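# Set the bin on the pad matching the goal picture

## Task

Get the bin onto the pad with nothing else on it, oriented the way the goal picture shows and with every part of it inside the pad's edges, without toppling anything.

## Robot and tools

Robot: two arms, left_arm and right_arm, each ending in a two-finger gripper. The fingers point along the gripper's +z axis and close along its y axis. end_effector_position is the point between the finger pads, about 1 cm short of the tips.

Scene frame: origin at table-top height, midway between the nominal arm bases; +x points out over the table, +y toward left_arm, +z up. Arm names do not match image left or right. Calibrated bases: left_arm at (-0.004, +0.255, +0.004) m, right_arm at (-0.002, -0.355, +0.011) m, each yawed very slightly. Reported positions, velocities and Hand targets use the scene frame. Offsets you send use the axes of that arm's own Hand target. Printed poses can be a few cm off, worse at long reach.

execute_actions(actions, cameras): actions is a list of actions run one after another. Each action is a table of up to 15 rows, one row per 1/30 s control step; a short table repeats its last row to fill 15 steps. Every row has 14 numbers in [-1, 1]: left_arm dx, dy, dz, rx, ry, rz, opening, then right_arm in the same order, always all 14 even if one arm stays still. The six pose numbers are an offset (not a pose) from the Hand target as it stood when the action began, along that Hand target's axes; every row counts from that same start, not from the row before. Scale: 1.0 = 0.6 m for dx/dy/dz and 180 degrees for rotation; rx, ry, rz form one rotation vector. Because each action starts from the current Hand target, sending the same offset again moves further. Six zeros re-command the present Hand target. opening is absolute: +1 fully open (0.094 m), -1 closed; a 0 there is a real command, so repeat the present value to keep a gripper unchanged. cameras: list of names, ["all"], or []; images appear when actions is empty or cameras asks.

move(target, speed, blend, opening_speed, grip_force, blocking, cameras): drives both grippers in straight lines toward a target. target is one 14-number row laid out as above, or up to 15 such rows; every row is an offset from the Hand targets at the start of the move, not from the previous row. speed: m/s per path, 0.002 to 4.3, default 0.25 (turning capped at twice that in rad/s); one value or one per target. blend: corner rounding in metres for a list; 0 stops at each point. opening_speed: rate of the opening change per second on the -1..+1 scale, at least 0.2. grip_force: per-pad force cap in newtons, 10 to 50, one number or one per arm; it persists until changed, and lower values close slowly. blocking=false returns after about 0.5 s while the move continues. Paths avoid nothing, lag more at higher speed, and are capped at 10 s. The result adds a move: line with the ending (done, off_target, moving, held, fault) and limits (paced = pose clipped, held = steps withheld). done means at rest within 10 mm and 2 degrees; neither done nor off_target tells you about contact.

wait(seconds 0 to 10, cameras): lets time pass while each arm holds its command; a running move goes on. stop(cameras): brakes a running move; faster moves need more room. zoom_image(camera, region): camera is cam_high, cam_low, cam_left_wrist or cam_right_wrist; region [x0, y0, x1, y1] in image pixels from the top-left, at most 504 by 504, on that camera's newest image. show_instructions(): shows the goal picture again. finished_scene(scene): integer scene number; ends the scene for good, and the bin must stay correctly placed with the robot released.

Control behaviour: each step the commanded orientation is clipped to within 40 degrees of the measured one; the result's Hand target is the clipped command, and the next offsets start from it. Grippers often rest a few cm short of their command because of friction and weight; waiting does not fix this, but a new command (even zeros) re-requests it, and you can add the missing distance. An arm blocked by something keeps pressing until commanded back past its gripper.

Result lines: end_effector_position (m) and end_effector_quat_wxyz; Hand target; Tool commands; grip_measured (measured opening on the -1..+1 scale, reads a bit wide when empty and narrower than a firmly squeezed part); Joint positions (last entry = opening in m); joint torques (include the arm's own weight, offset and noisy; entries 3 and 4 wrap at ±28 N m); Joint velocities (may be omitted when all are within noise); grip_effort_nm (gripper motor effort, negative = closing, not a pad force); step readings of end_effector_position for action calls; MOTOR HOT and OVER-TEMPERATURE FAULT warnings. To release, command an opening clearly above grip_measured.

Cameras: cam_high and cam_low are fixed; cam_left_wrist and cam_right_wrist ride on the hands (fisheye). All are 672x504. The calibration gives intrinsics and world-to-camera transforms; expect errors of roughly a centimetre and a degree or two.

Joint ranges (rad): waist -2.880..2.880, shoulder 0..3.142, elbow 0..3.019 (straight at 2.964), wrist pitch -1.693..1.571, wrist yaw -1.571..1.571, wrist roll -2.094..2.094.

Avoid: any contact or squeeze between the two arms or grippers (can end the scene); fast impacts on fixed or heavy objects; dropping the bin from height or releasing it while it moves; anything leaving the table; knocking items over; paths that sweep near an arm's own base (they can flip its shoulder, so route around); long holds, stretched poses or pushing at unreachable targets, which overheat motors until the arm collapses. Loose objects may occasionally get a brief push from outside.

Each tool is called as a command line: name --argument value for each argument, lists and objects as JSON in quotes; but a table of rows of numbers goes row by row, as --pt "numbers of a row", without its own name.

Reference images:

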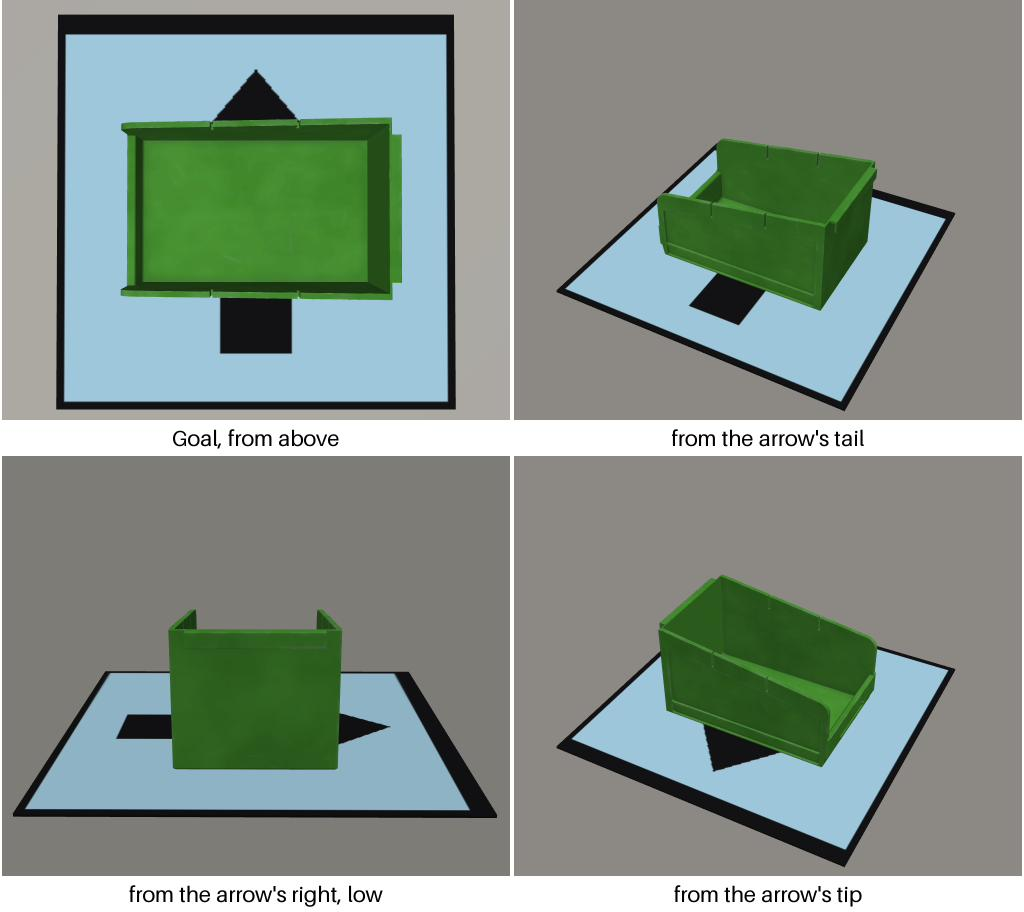

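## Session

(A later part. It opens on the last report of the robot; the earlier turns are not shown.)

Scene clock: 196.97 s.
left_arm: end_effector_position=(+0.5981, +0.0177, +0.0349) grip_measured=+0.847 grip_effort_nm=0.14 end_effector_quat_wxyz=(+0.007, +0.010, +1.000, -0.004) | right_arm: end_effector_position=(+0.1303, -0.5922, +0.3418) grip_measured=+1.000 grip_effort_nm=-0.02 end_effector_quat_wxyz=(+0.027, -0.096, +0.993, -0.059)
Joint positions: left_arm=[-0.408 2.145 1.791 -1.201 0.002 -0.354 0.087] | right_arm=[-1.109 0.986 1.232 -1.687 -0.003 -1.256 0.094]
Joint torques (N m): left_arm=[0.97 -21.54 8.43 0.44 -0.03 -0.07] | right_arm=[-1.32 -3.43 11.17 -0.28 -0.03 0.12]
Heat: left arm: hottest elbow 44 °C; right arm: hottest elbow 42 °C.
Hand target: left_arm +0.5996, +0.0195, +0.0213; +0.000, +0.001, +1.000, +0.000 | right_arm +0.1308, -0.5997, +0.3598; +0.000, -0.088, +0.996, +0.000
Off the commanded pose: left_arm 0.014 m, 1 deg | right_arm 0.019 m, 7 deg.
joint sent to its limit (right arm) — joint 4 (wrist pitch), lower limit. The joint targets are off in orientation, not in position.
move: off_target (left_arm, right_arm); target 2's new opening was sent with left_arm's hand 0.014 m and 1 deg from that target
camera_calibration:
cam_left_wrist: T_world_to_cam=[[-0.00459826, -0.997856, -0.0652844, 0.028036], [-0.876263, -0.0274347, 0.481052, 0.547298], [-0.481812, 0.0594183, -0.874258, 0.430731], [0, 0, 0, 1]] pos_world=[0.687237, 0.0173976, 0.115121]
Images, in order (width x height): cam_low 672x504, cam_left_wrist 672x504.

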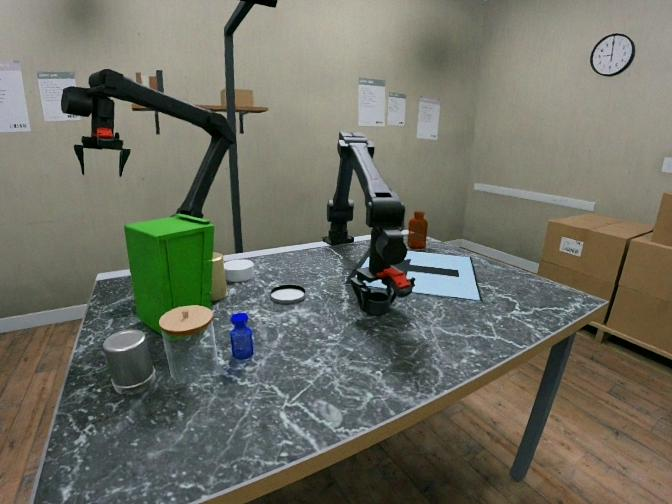

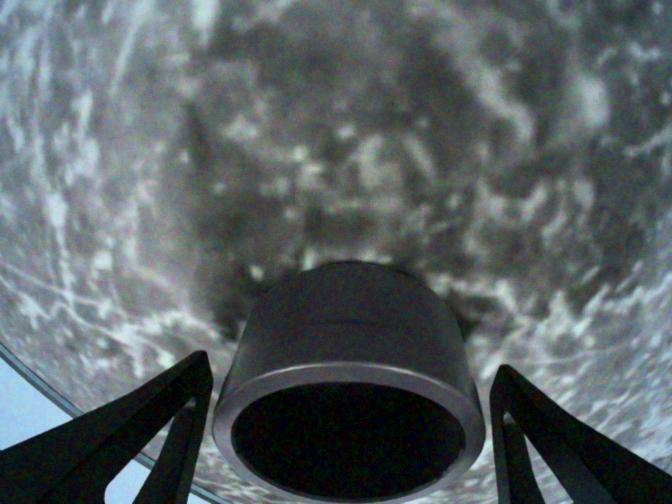

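move --pt "0 0 -0.331 0 0 0 0.85 0 0 0 0 0 0 1" --pt "0.3377 -0.4175 -0.2978 0.2753 -0.4433 0.2753 0.85 0 0 0 0 0 0 1" --speed '[0.15,0.35]' --blend '[0.02,0]' --cameras '["all"]'

Scene clock: 243.13 s.
left_arm: end_effector_position=(+0.3970, -0.2258, +0.2048) grip_measured=+0.848 grip_effort_nm=0.13 end_effector_quat_wxyz=(+0.597, +0.367, +0.607, -0.376) | right_arm: end_effector_position=(+0.1303, -0.5922, +0.3418) grip_measured=+1.000 grip_effort_nm=-0.02 end_effector_quat_wxyz=(+0.027, -0.096, +0.993, -0.059)
Joint positions: left_arm=[-0.823 1.705 0.826 0.873 0.317 -0.016 0.087] | right_arm=[-1.109 0.986 1.232 -1.687 -0.003 -1.256 0.094]
Joint torques (N m): left_arm=[0.32 -13.22 7.35 2.28 0.14 0.25] | right_arm=[-1.49 -3.43 11.14 -0.25 -0.03 0.14]
Heat: left arm: hottest shoulder 43 °C; right arm: hottest elbow 43 °C.
Hand target: left_arm +0.3967, -0.2303, +0.2001; +0.600, +0.373, +0.600, -0.374 | right_arm +0.1308, -0.5997, +0.3598; +0.000, -0.088, +0.996, +0.000
Off the commanded pose: left_arm 0.007 m, 1 deg | right_arm 0.019 m, 7 deg.
joint sent to its limit (right arm) — joint 4 (wrist pitch), lower limit. The joint targets are off in orientation, not in position.
move: off_target (right_arm)
camera_calibration:
cam_left_wrist: T_world_to_cam=[[-0.858185, -0.512333, 0.0321385, 0.223747], [-0.280842, 0.416175, -0.864827, 0.422054], [0.429705, -0.751208, -0.50104, -0.124473], [0, 0, 0, 1]] pos_world=[0.364034, -0.15452, 0.295447]
cam_right_wrist: T_world_to_cam=[[0.183859, -0.981482, 0.0537504, -0.619362], [-0.882449, -0.140726, 0.448866, -0.0824098], [-0.43299, -0.12996, -0.891981, 0.395087], [0, 0, 0, 1]] pos_world=[0.212222, -0.568144, 0.422692]

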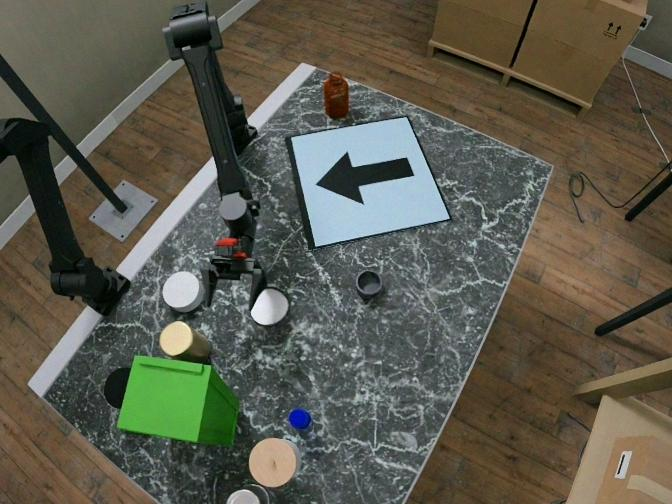

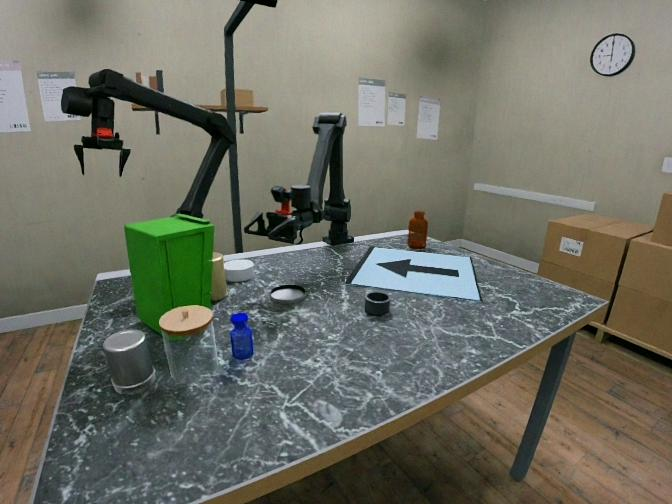

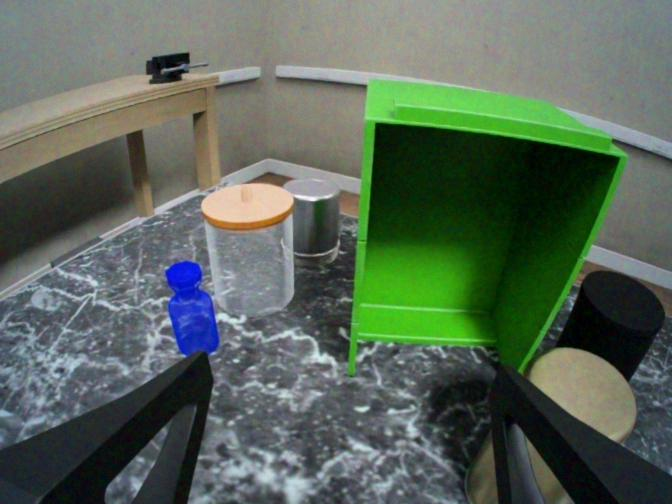

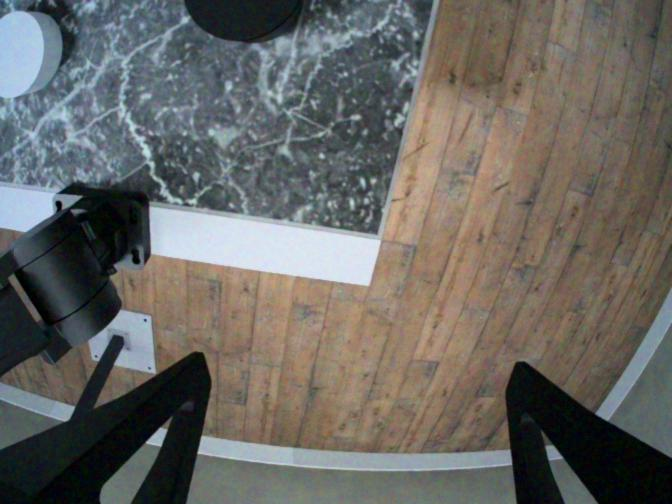

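move --pt "0.1133 -0.005 0.2 0 0 0 0.85 0 0 0 0 0 0 1" --speed 0.15 --cameras '["cam_left_wrist","cam_high","cam_low"]'

Scene clock: 258.93 s.
left_arm: end_effector_position=(+0.4435, -0.3282, +0.1313) grip_measured=+0.848 grip_effort_nm=0.13 end_effector_quat_wxyz=(+0.593, +0.369, +0.609, -0.376) | right_arm: end_effector_position=(+0.1303, -0.5922, +0.3418) grip_measured=+1.000 grip_effort_nm=-0.02 end_effector_quat_wxyz=(+0.027, -0.096, +0.993, -0.059)
Joint positions: left_arm=[-0.891 2.054 1.138 0.901 0.253 -0.016 0.087] | right_arm=[-1.109 0.986 1.232 -1.687 -0.003 -1.256 0.094]
Joint torques (N m): left_arm=[0.09 -18.32 9.43 1.73 -0.11 0.26] | right_arm=[-1.38 -3.31 11.14 -0.32 -0.04 0.11]
Heat: left arm: hottest shoulder 43 °C; right arm: hottest elbow 43 °C.
Hand target: left_arm +0.4469, -0.3395, +0.1321; +0.600, +0.373, +0.600, -0.374 | right_arm +0.1308, -0.5997, +0.3598; +0.000, -0.088, +0.996, +0.000
Off the commanded pose: left_arm 0.012 m, 1 deg | right_arm 0.019 m, 7 deg.
joint sent to its limit (right arm) — joint 4 (wrist pitch), lower limit. The joint targets are off in orientation, not in position.
move: off_target (left_arm, right_arm)
camera_calibration:
cam_left_wrist: T_world_to_cam=[[-0.86016, -0.508953, 0.0330289, 0.21541], [-0.283724, 0.423685, -0.860228, 0.417284], [0.423822, -0.749305, -0.508839, -0.254055], [0, 0, 0, 1]] pos_world=[0.411354, -0.257528, 0.222572]
Images, in order (width x height): cam_high 672x504, cam_low 672x504, cam_left_wrist 672x504.

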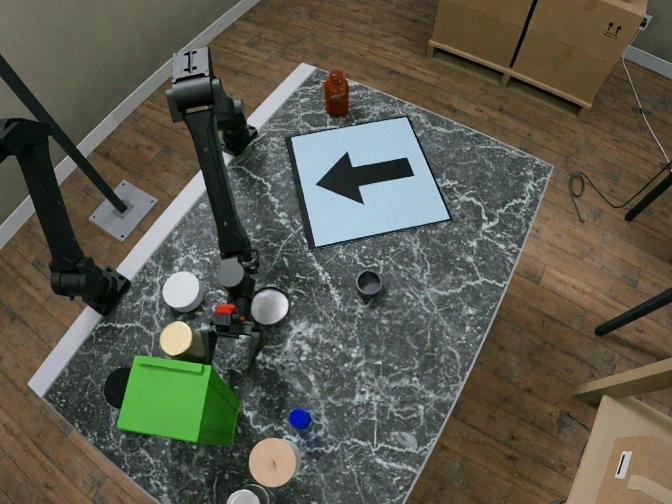

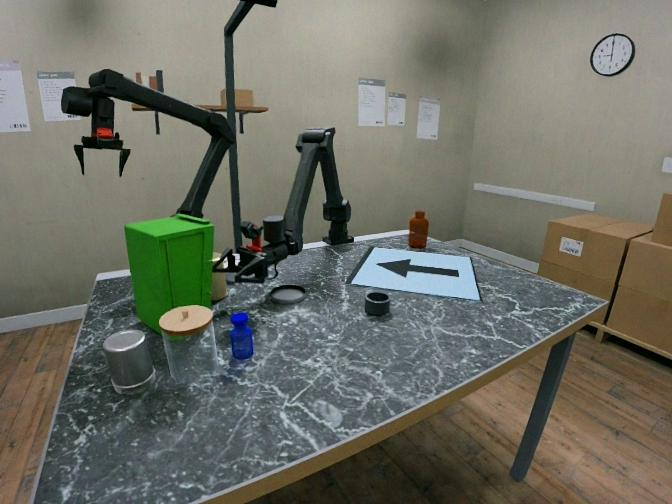

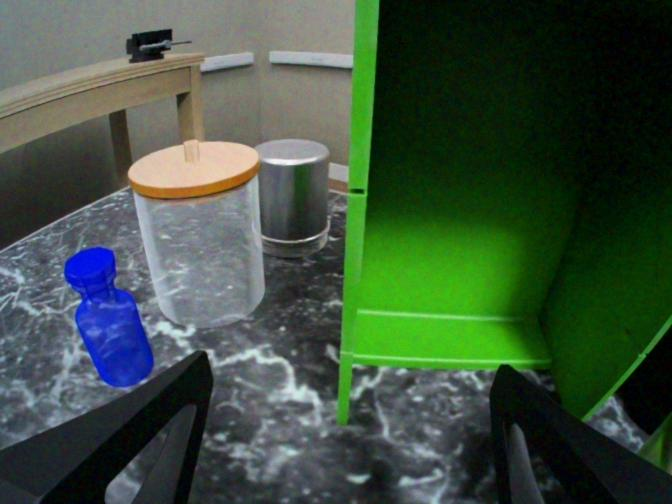

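move --pt "0 0.0033 0.13 0 0 0 0.85 0 0 0 0 0 0 1" --speed 0.08 --cameras '["cam_left_wrist","cam_high","cam_low"]'

Scene clock: 266.73 s.
left_arm: end_effector_position=(+0.4809, -0.3957, +0.1394) grip_measured=+0.848 grip_effort_nm=0.13 end_effector_quat_wxyz=(+0.600, +0.367, +0.602, -0.377) | right_arm: end_effector_position=(+0.1303, -0.5922, +0.3418) grip_measured=+1.000 grip_effort_nm=-0.02 end_effector_quat_wxyz=(+0.027, -0.096, +0.993, -0.059)
Joint positions: left_arm=[-0.916 2.179 1.402 0.783 0.226 -0.016 0.087] | right_arm=[-1.109 0.986 1.232 -1.687 -0.003 -1.256 0.094]
Joint torques (N m): left_arm=[0.09 -20.6 10.61 1.09 -0.11 0.26] | right_arm=[-1.38 -3.31 11.14 -0.28 -0.03 0.11]
Heat: left arm: hottest shoulder 43 °C; right arm: hottest elbow 43 °C.
Hand target: left_arm +0.4832, -0.4086, +0.1323; +0.600, +0.373, +0.600, -0.374 | right_arm +0.1308, -0.5997, +0.3598; +0.000, -0.088, +0.996, +0.000
Off the commanded pose: left_arm 0.015 m, 1 deg | right_arm 0.019 m, 7 deg.
joint sent to its limit (right arm) — joint 4 (wrist pitch), lower limit. The joint targets are off in orientation, not in position.
move: off_target (left_arm, right_arm)
camera_calibration:
cam_left_wrist: T_world_to_cam=[[-0.860001, -0.509438, 0.029523, 0.213168], [-0.272645, 0.409817, -0.870468, 0.454138], [0.43135, -0.756652, -0.491339, -0.325236], [0, 0, 0, 1]] pos_world=[0.447434, -0.323609, 0.229218]
Images, in order (width x height): cam_high 672x504, cam_low 672x504, cam_left_wrist 672x504.

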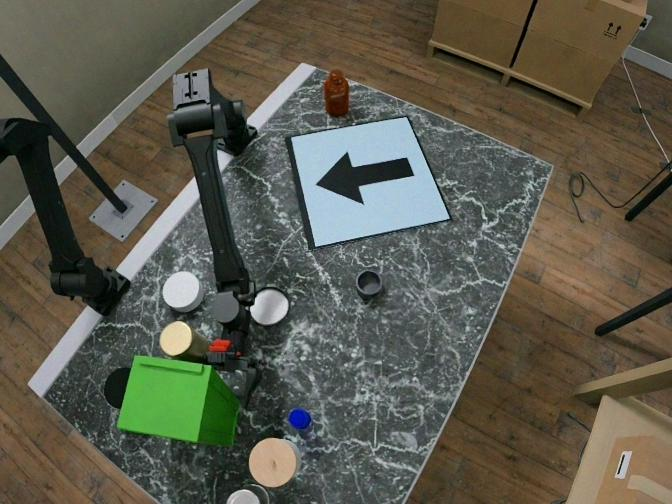

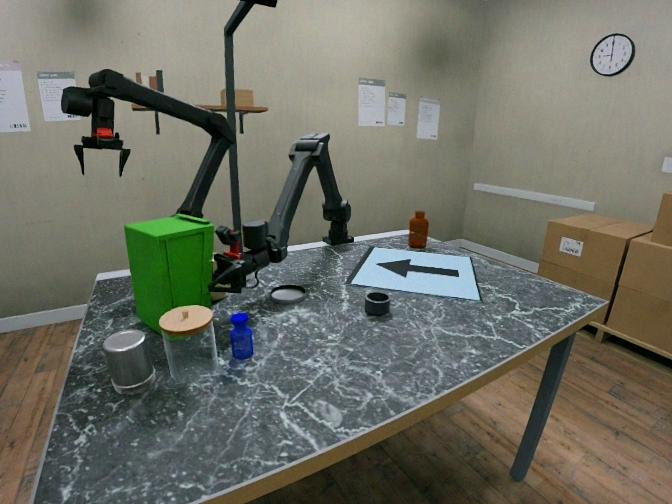

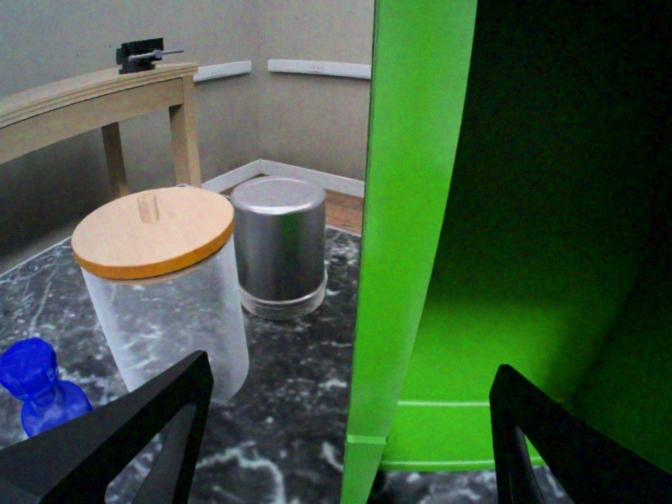

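zoom_image --camera "cam_left_wrist" --region '[180, 200, 540, 504]'

zoom_image --camera "cam_high" --region '[150, 280, 310, 460]'

zoom_image --camera "cam_low" --region '[110, 190, 290, 360]'

Scaled by 1.400 from the camera's 672x504 image, which has a finer 960x720 frame.

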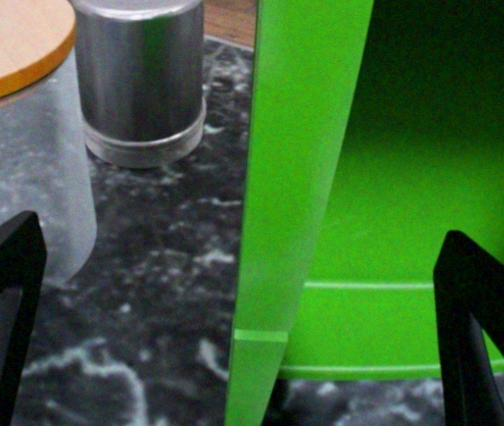

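Scaled by 2.800 from the camera's 672x504 image, which has a finer 960x720 frame.

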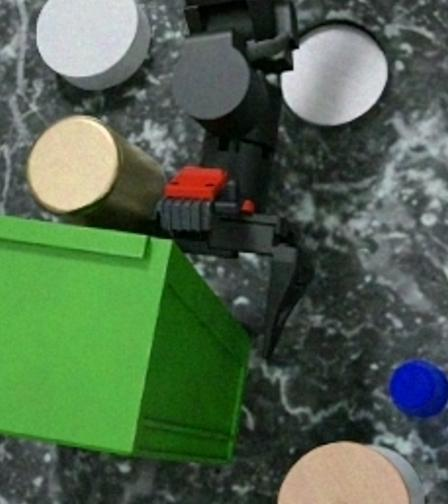

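Scaled by 2.800 from the camera's 672x504 image, which has a finer 960x720 frame.

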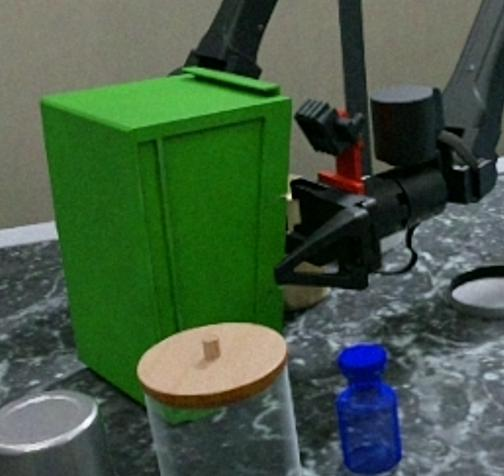

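move --pt "0 -0.008 -0.0083 0 0 0 0.85 0 0 0 0 0 0 1" --speed 0.08 --cameras '["cam_left_wrist"]'

Scene clock: 305.07 s.
left_arm: end_effector_position=(+0.4780, -0.3981, +0.1396) grip_measured=+0.848 grip_effort_nm=0.13 end_effector_quat_wxyz=(+0.600, +0.367, +0.602, -0.378) | right_arm: end_effector_position=(+0.1303, -0.5922, +0.3418) grip_measured=+1.000 grip_effort_nm=-0.02 end_effector_quat_wxyz=(+0.027, -0.096, +0.993, -0.059)
Joint positions: left_arm=[-0.922 2.179 1.402 0.783 0.221 -0.016 0.087] | right_arm=[-1.109 0.986 1.232 -1.687 -0.003 -1.256 0.094]
Joint torques (N m): left_arm=[-0.03 -21.54 9.02 1.44 -0.11 0.26] | right_arm=[-1.32 -3.43 11.08 -0.27 -0.05 0.11]
Heat: left arm: hottest elbow 46 °C; right arm: hottest elbow 44 °C.
Hand target: left_arm +0.4765, -0.4064, +0.1323; +0.600, +0.373, +0.600, -0.374 | right_arm +0.1308, -0.5997, +0.3598; +0.000, -0.088, +0.996, +0.000
Off the commanded pose: left_arm 0.011 m, 1 deg | right_arm 0.019 m, 7 deg.
joint sent to its limit (right arm) — joint 4 (wrist pitch), lower limit. The joint targets are off in orientation, not in position.
move: off_target (left_arm, right_arm)
camera_calibration:
cam_left_wrist: T_world_to_cam=[[-0.860175, -0.50915, 0.0294238, 0.209726], [-0.272275, 0.409675, -0.870651, 0.454363], [0.431238, -0.756923, -0.491021, -0.325858], [0, 0, 0, 1]] pos_world=[0.444635, -0.326008, 0.229417]
Images, in order (width x height): cam_left_wrist 672x504.

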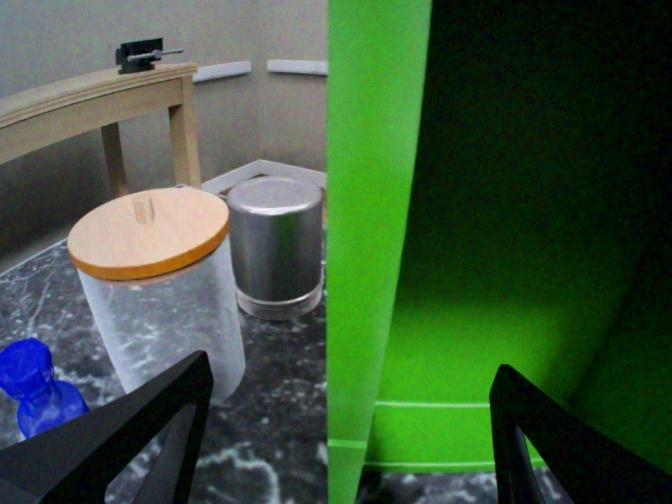

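move --pt "0 0 0 0 0 0 -0.7 0 0 0 0 0 0 1" --speed 0.08 --opening_speed 0.6 --cameras '["cam_left_wrist","cam_high","cam_low"]'

Scene clock: 311.40 s.
left_arm: end_effector_position=(+0.4781, -0.3981, +0.1396) grip_measured=-0.696 grip_effort_nm=-0.12 end_effector_quat_wxyz=(+0.600, +0.367, +0.602, -0.378) | right_arm: end_effector_position=(+0.1303, -0.5922, +0.3418) grip_measured=+1.000 grip_effort_nm=-0.02 end_effector_quat_wxyz=(+0.027, -0.096, +0.993, -0.059)
Joint positions: left_arm=[-0.922 2.179 1.402 0.783 0.221 -0.016 0.014] | right_arm=[-1.109 0.986 1.232 -1.687 -0.003 -1.256 0.094]
Joint torques (N m): left_arm=[0.09 -21.48 9.03 1.46 -0.11 0.26] | right_arm=[-1.44 -3.31 11.26 -0.28 -0.04 0.12]
Heat: left arm: hottest elbow 46 °C; right arm: hottest elbow 44 °C.
Hand target: left_arm +0.4766, -0.4063, +0.1323; +0.600, +0.373, +0.600, -0.374 | right_arm +0.1308, -0.5997, +0.3598; +0.000, -0.088, +0.996, +0.000
Off the commanded pose: left_arm 0.011 m, 1 deg | right_arm 0.019 m, 7 deg.
joint sent to its limit (right arm) — joint 4 (wrist pitch), lower limit. The joint targets are off in orientation, not in position.
move: off_target (left_arm, right_arm)
camera_calibration:
cam_left_wrist: T_world_to_cam=[[-0.859996, -0.509448, 0.0294883, 0.209534], [-0.272482, 0.40958, -0.870631, 0.454419], [0.431463, -0.756774, -0.491053, -0.325902], [0, 0, 0, 1]] pos_world=[0.444633, -0.326009, 0.229417]
Images, in order (width x height): cam_high 672x504, cam_low 672x504, cam_left_wrist 672x504.

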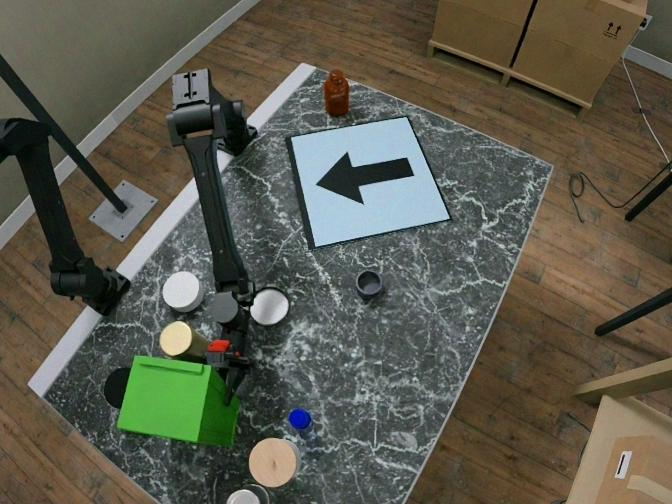

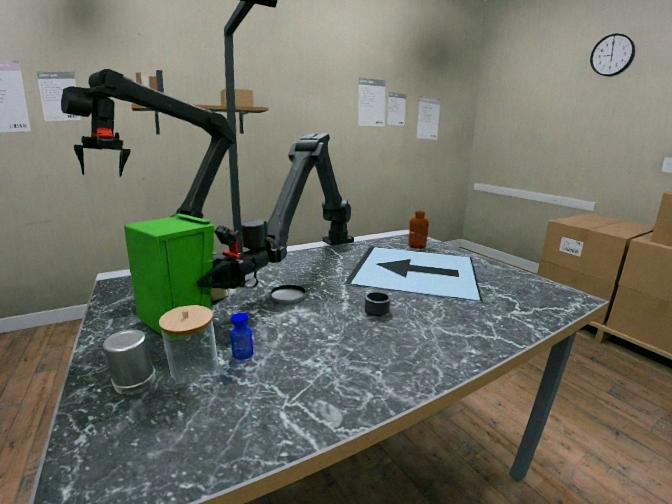

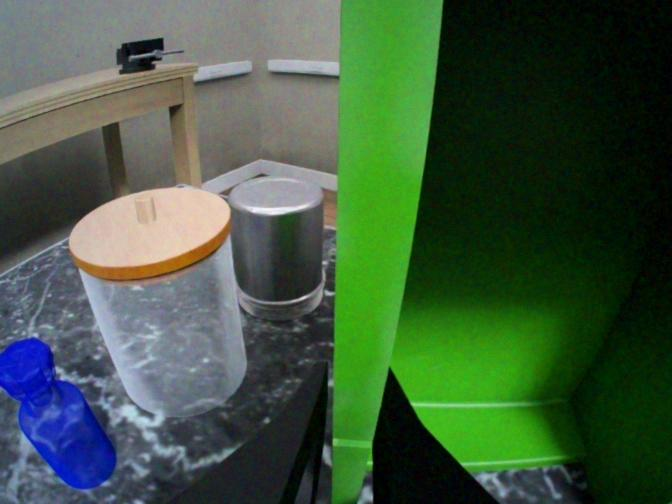

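move --pt "0 0 0 0 0 0 -1 0 0 0 0 0 0 1" --speed 0.08 --opening_speed 0.3 --cameras '["cam_left_wrist","cam_high"]'

Scene clock: 314.33 s.
left_arm: end_effector_position=(+0.4782, -0.3981, +0.1396) grip_measured=-0.913 grip_effort_nm=-1.01 end_effector_quat_wxyz=(+0.604, +0.371, +0.599, -0.372) | right_arm: end_effector_position=(+0.1303, -0.5922, +0.3418) grip_measured=+1.000 grip_effort_nm=-0.02 end_effector_quat_wxyz=(+0.027, -0.096, +0.993, -0.059)
Joint positions: left_arm=[-0.922 2.179 1.402 0.783 0.22 0.001 0.004] | right_arm=[-1.109 0.986 1.232 -1.687 -0.003 -1.256 0.094]
Joint torques (N m): left_arm=[0.03 -21.48 9.03 1.46 -0.07 0.08] | right_arm=[-1.67 -3.31 11.25 -0.24 -0.05 0.11]
Heat: left arm: hottest elbow 46 °C; right arm: hottest elbow 44 °C.
Hand target: left_arm +0.4765, -0.4063, +0.1323; +0.600, +0.373, +0.600, -0.374 | right_arm +0.1308, -0.5997, +0.3598; +0.000, -0.088, +0.996, +0.000
Off the commanded pose: left_arm 0.011 m, 0 deg | right_arm 0.019 m, 7 deg.
joint sent to its limit (right arm) — joint 4 (wrist pitch), lower limit. The joint targets are off in orientation, not in position.
move: off_target (left_arm, right_arm)
camera_calibration:
cam_left_wrist: T_world_to_cam=[[-0.859886, -0.510329, 0.0126775, 0.211606], [-0.259651, 0.415851, -0.871579, 0.450905], [0.43952, -0.75275, -0.490092, -0.32826], [0, 0, 0, 1]] pos_world=[0.443312, -0.326618, 0.229439]
Images, in order (width x height): cam_high 672x504, cam_left_wrist 672x504.

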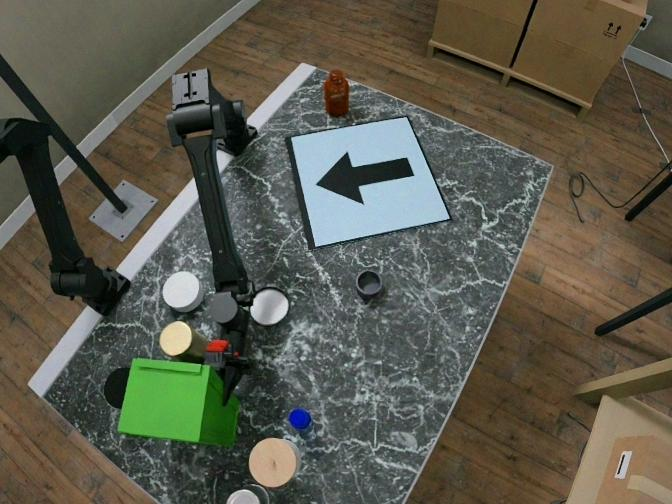

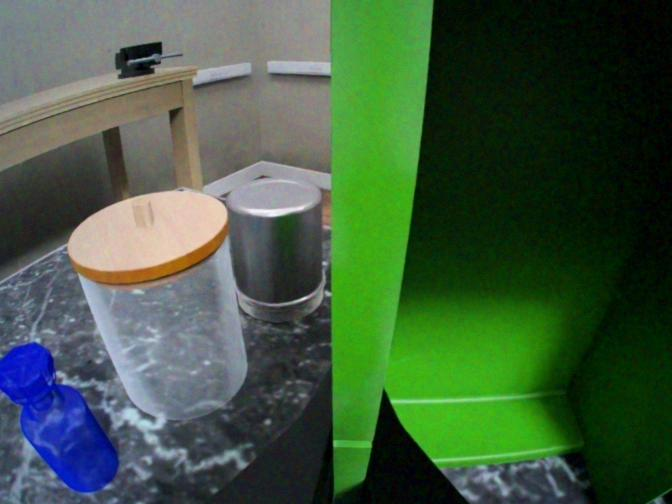

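move --pt "-0.07 0 0 0 0 0 -1 0 0 0 0 0 0 1" --speed 0.08 --cameras '["cam_left_wrist","cam_high","cam_low"]'

Scene clock: 318.13 s.
left_arm: end_effector_position=(+0.4780, -0.3977, +0.1418) grip_measured=-0.913 grip_effort_nm=-1.02 end_effector_quat_wxyz=(+0.590, +0.379, +0.613, -0.365) | right_arm: end_effector_position=(+0.1303, -0.5922, +0.3418) grip_measured=+1.000 grip_effort_nm=-0.02 end_effector_quat_wxyz=(+0.027, -0.096, +0.993, -0.059)
Joint positions: left_arm=[-0.922 2.156 1.402 0.715 0.219 0.008 0.004] | right_arm=[-1.109 0.986 1.232 -1.687 -0.003 -1.256 0.094]
Joint torques (N m): left_arm=[0.09 -25.88 9.47 1.11 -0.05 -0.01] | right_arm=[-1.2 -3.37 11.11 -0.31 -0.05 0.12]
Heat: left arm: hottest elbow 46 °C; right arm: hottest elbow 44 °C.
Hand target: left_arm +0.4767, -0.4062, +0.1744; +0.601, +0.373, +0.600, -0.374 | right_arm +0.1308, -0.5997, +0.3598; +0.000, -0.088, +0.996, +0.000
Off the commanded pose: left_arm 0.034 m, 2 deg | right_arm 0.019 m, 7 deg.
joint sent to its limit (right arm) — joint 4 (wrist pitch), lower limit. The joint targets are off in orientation, not in position.
move: off_target (left_arm, right_arm)
camera_calibration:
cam_left_wrist: T_world_to_cam=[[-0.859527, -0.510951, 0.0118895, 0.211287], [-0.277995, 0.447872, -0.849782, 0.47095], [0.428872, -0.733716, -0.527, -0.308973], [0, 0, 0, 1]] pos_world=[0.445039, -0.329666, 0.234864]
Images, in order (width x height): cam_high 672x504, cam_low 672x504, cam_left_wrist 672x504.

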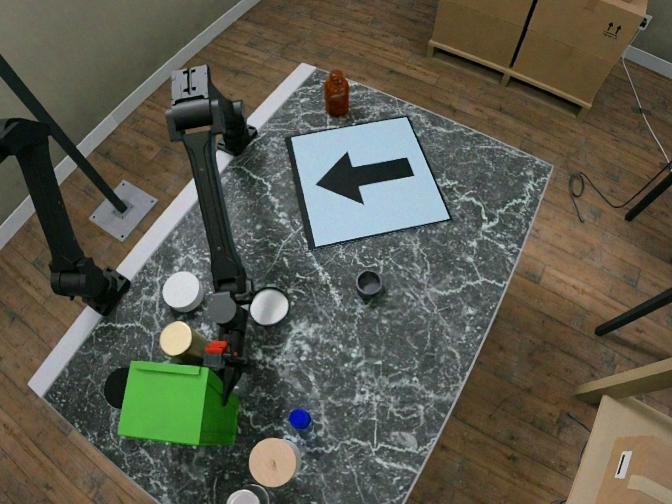

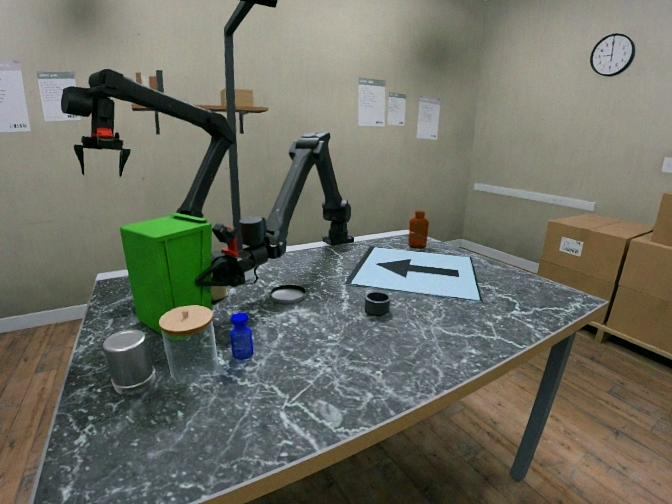

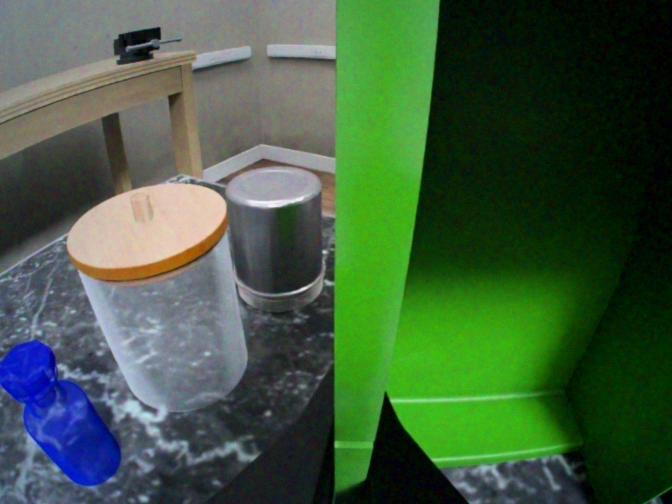

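move --pt "-0.07 0 0 0 0 0 -1 0 0 0 0 0 0 1" --speed 0.08 --cameras '["cam_left_wrist","cam_high","cam_low"]'

Scene clock: 321.30 s.
left_arm: end_effector_position=(+0.4767, -0.3961, +0.1487) grip_measured=-0.913 grip_effort_nm=-1.02 end_effector_quat_wxyz=(+0.571, +0.386, +0.631, -0.357) | right_arm: end_effector_position=(+0.1303, -0.5922, +0.3418) grip_measured=+1.000 grip_effort_nm=-0.02 end_effector_quat_wxyz=(+0.027, -0.096, +0.993, -0.059)
Joint positions: left_arm=[-0.922 2.117 1.402 0.619 0.219 0.011 0.004] | right_arm=[-1.109 0.986 1.232 -1.687 -0.003 -1.256 0.094]
Joint torques (N m): left_arm=[0.03 -28.28 10.56 1.72 -0.01 -0.04] | right_arm=[-1.44 -3.37 11.11 -0.29 -0.03 0.11]
Heat: left arm: hottest elbow 46 °C; right arm: hottest elbow 44 °C.
Hand target: left_arm +0.4767, -0.4061, +0.2163; +0.600, +0.373, +0.600, -0.374 | right_arm +0.1308, -0.5997, +0.3598; +0.000, -0.088, +0.996, +0.000
Off the commanded pose: left_arm 0.068 m, 5 deg | right_arm 0.019 m, 7 deg.
joint sent to its limit (right arm) — joint 4 (wrist pitch), lower limit. The joint targets are off in orientation, not in position.
move: off_target (left_arm, right_arm)
camera_calibration:
cam_left_wrist: T_world_to_cam=[[-0.859028, -0.511609, 0.0181144, 0.209482], [-0.30685, 0.486254, -0.818169, 0.500004], [0.409774, -0.708388, -0.574692, -0.277499], [0, 0, 0, 1]] pos_world=[0.447089, -0.332533, 0.245816]
Images, in order (width x height): cam_high 672x504, cam_low 672x504, cam_left_wrist 672x504.

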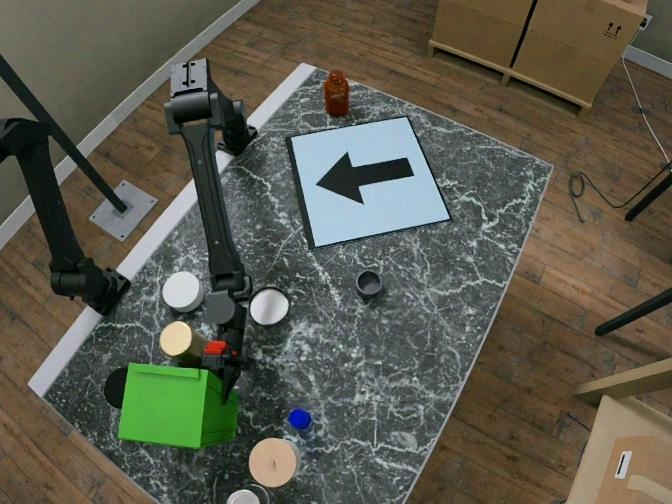

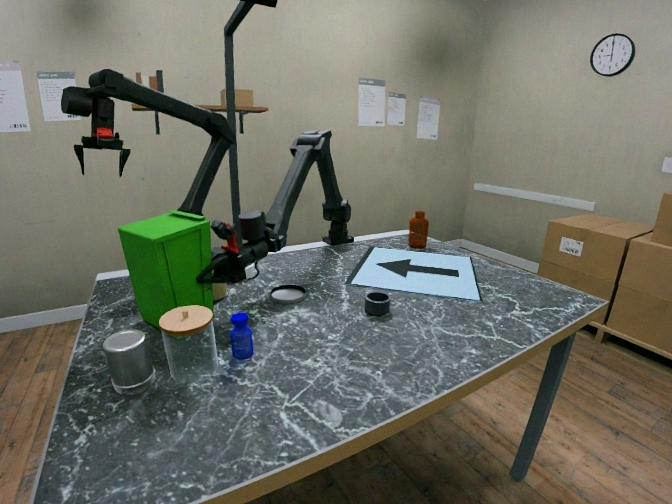

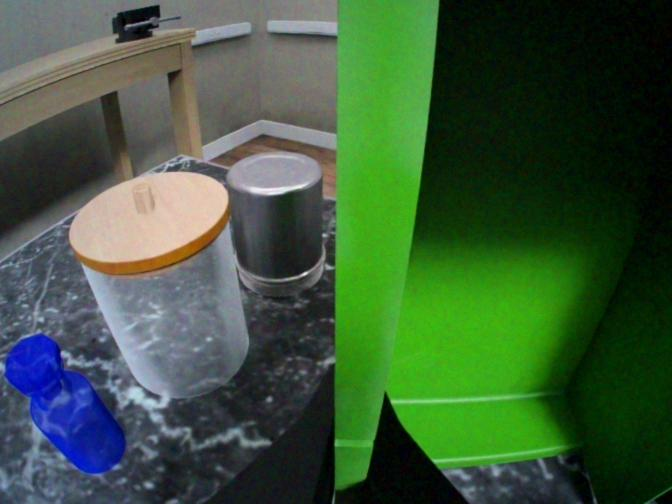

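move --pt "-0.07 0 0 0 0 0 -1 0 0 0 0 0 0 1" --speed 0.06 --cameras '["cam_left_wrist","cam_high","cam_low"]'

Scene clock: 329.67 s.
left_arm: end_effector_position=(+0.4740, -0.3928, +0.1805) grip_measured=-0.913 grip_effort_nm=-1.02 end_effector_quat_wxyz=(+0.564, +0.388, +0.637, -0.355) | right_arm: end_effector_position=(+0.1303, -0.5922, +0.3418) grip_measured=+1.000 grip_effort_nm=-0.02 end_effector_quat_wxyz=(+0.027, -0.096, +0.993, -0.059)
Joint positions: left_arm=[-0.922 2.05 1.402 0.531 0.219 0.011 0.004] | right_arm=[-1.109 0.986 1.232 -1.687 -0.003 -1.256 0.094]
Joint torques (N m): left_arm=[0.09 -27.69 12.6 1.74 0 -0.04] | right_arm=[-1.38 -3.43 11.19 -0.29 -0.04 0.12]
Heat: left arm: hottest elbow 46 °C; right arm: hottest elbow 44 °C.
Hand target: left_arm +0.4767, -0.4061, +0.2583; +0.601, +0.373, +0.600, -0.374 | right_arm +0.1308, -0.5997, +0.3598; +0.000, -0.088, +0.996, +0.000
Off the commanded pose: left_arm 0.079 m, 7 deg | right_arm 0.019 m, 7 deg.
joint sent to its limit (right arm) — joint 4 (wrist pitch), lower limit. The joint targets are off in orientation, not in position.
move: off_target (left_arm, right_arm)
camera_calibration:
cam_left_wrist: T_world_to_cam=[[-0.858812, -0.511861, 0.0209737, 0.207593], [-0.316998, 0.498814, -0.806658, 0.531224], [0.402435, -0.699416, -0.590647, -0.245824], [0, 0, 0, 1]] pos_world=[0.445609, -0.330656, 0.278966]
Images, in order (width x height): cam_high 672x504, cam_low 672x504, cam_left_wrist 672x504.

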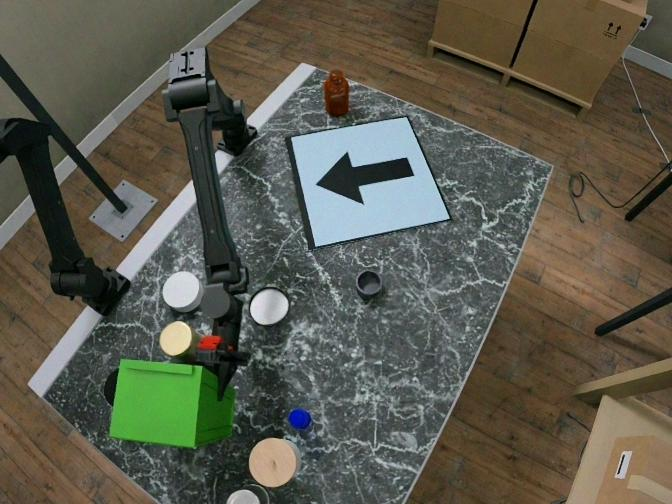

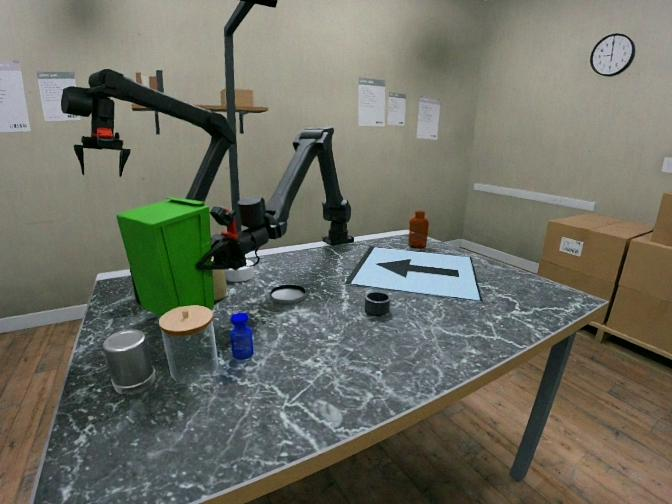

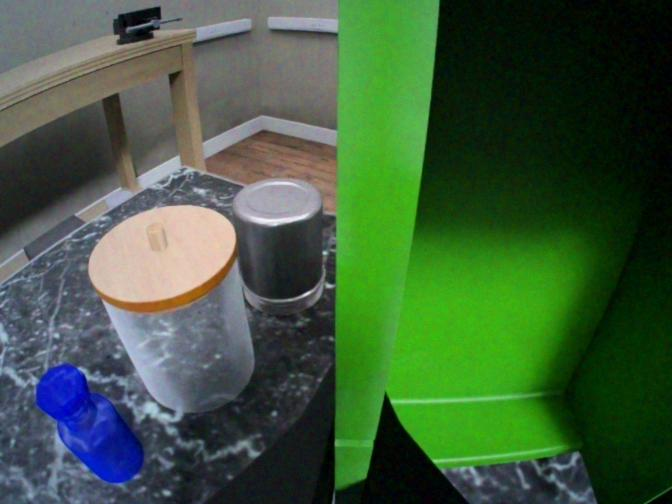

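move --pt "-0.233 0 -0.02 0 0 0 -1 0 0 0 0 0 0 1" --speed 0.1 --cameras '["cam_left_wrist","cam_high","cam_low"]'

Scene clock: 335.80 s.
left_arm: end_effector_position=(+0.4704, -0.3883, +0.3124) grip_measured=-0.913 grip_effort_nm=-1.02 end_effector_quat_wxyz=(+0.560, +0.389, +0.641, -0.353) | right_arm: end_effector_position=(+0.1303, -0.5922, +0.3418) grip_measured=+1.000 grip_effort_nm=-0.02 end_effector_quat_wxyz=(+0.027, -0.096, +0.993, -0.059)
Joint positions: left_arm=[-0.922 1.869 1.513 0.229 0.219 0.011 0.004] | right_arm=[-1.109 0.986 1.232 -1.687 -0.003 -1.256 0.094]
Joint torques (N m): left_arm=[0.44 -25.7 15.56 1.74 0.17 -0.04] | right_arm=[-1.61 -3.37 11.11 -0.28 -0.04 0.12]
Heat: left arm: hottest elbow 47 °C; right arm: hottest elbow 44 °C.
Hand target: left_arm +0.4714, -0.3951, +0.3981; +0.601, +0.373, +0.600, -0.374 | right_arm +0.1308, -0.5997, +0.3598; +0.000, -0.088, +0.996, +0.000
Off the commanded pose: left_arm 0.086 m, 7 deg | right_arm 0.019 m, 7 deg.
joint sent to its limit (right arm) — joint 4 (wrist pitch), lower limit. The joint targets are off in orientation, not in position.
move: off_target (left_arm, right_arm)
camera_calibration:
cam_left_wrist: T_world_to_cam=[[-0.858693, -0.512011, 0.022177, 0.203482], [-0.322284, 0.505844, -0.800159, 0.637437], [0.398472, -0.694238, -0.599378, -0.156735], [0, 0, 0, 1]] pos_world=[0.442619, -0.32707, 0.411594]
Images, in order (width x height): cam_high 672x504, cam_low 672x504, cam_left_wrist 672x504.

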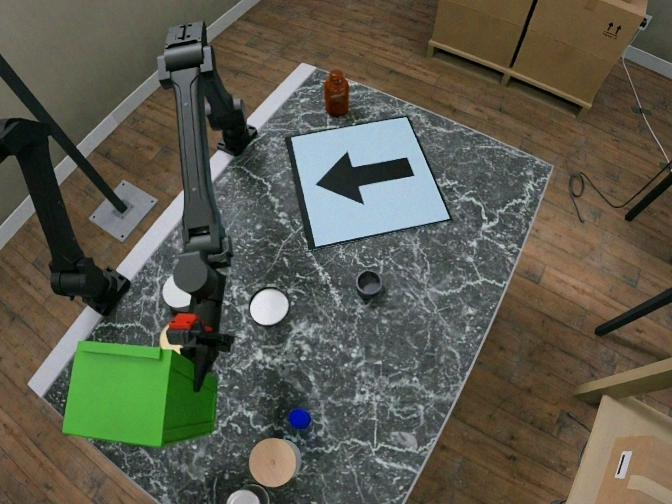

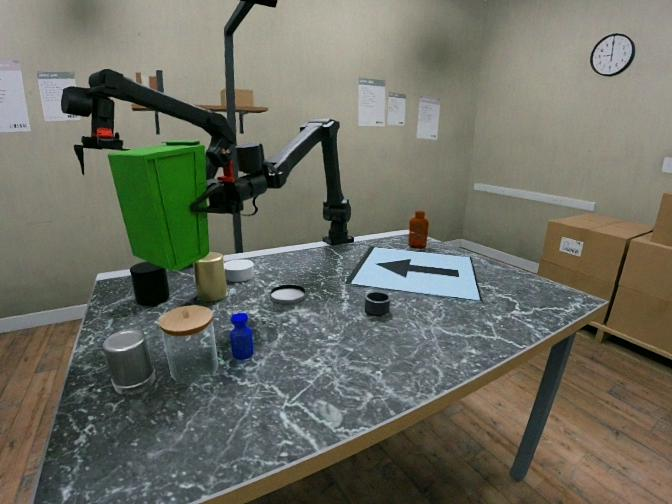

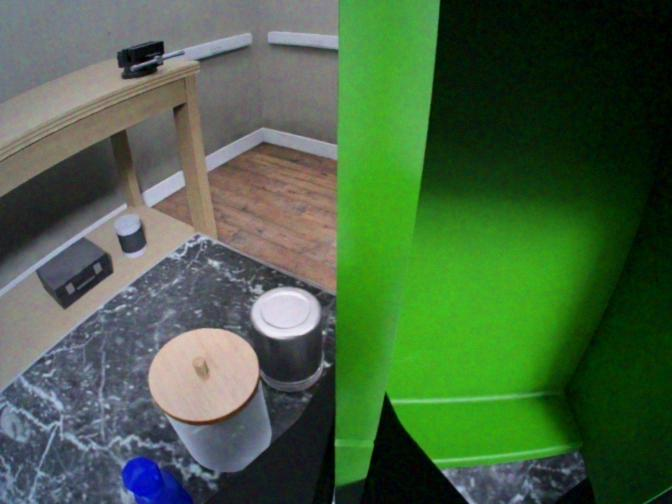

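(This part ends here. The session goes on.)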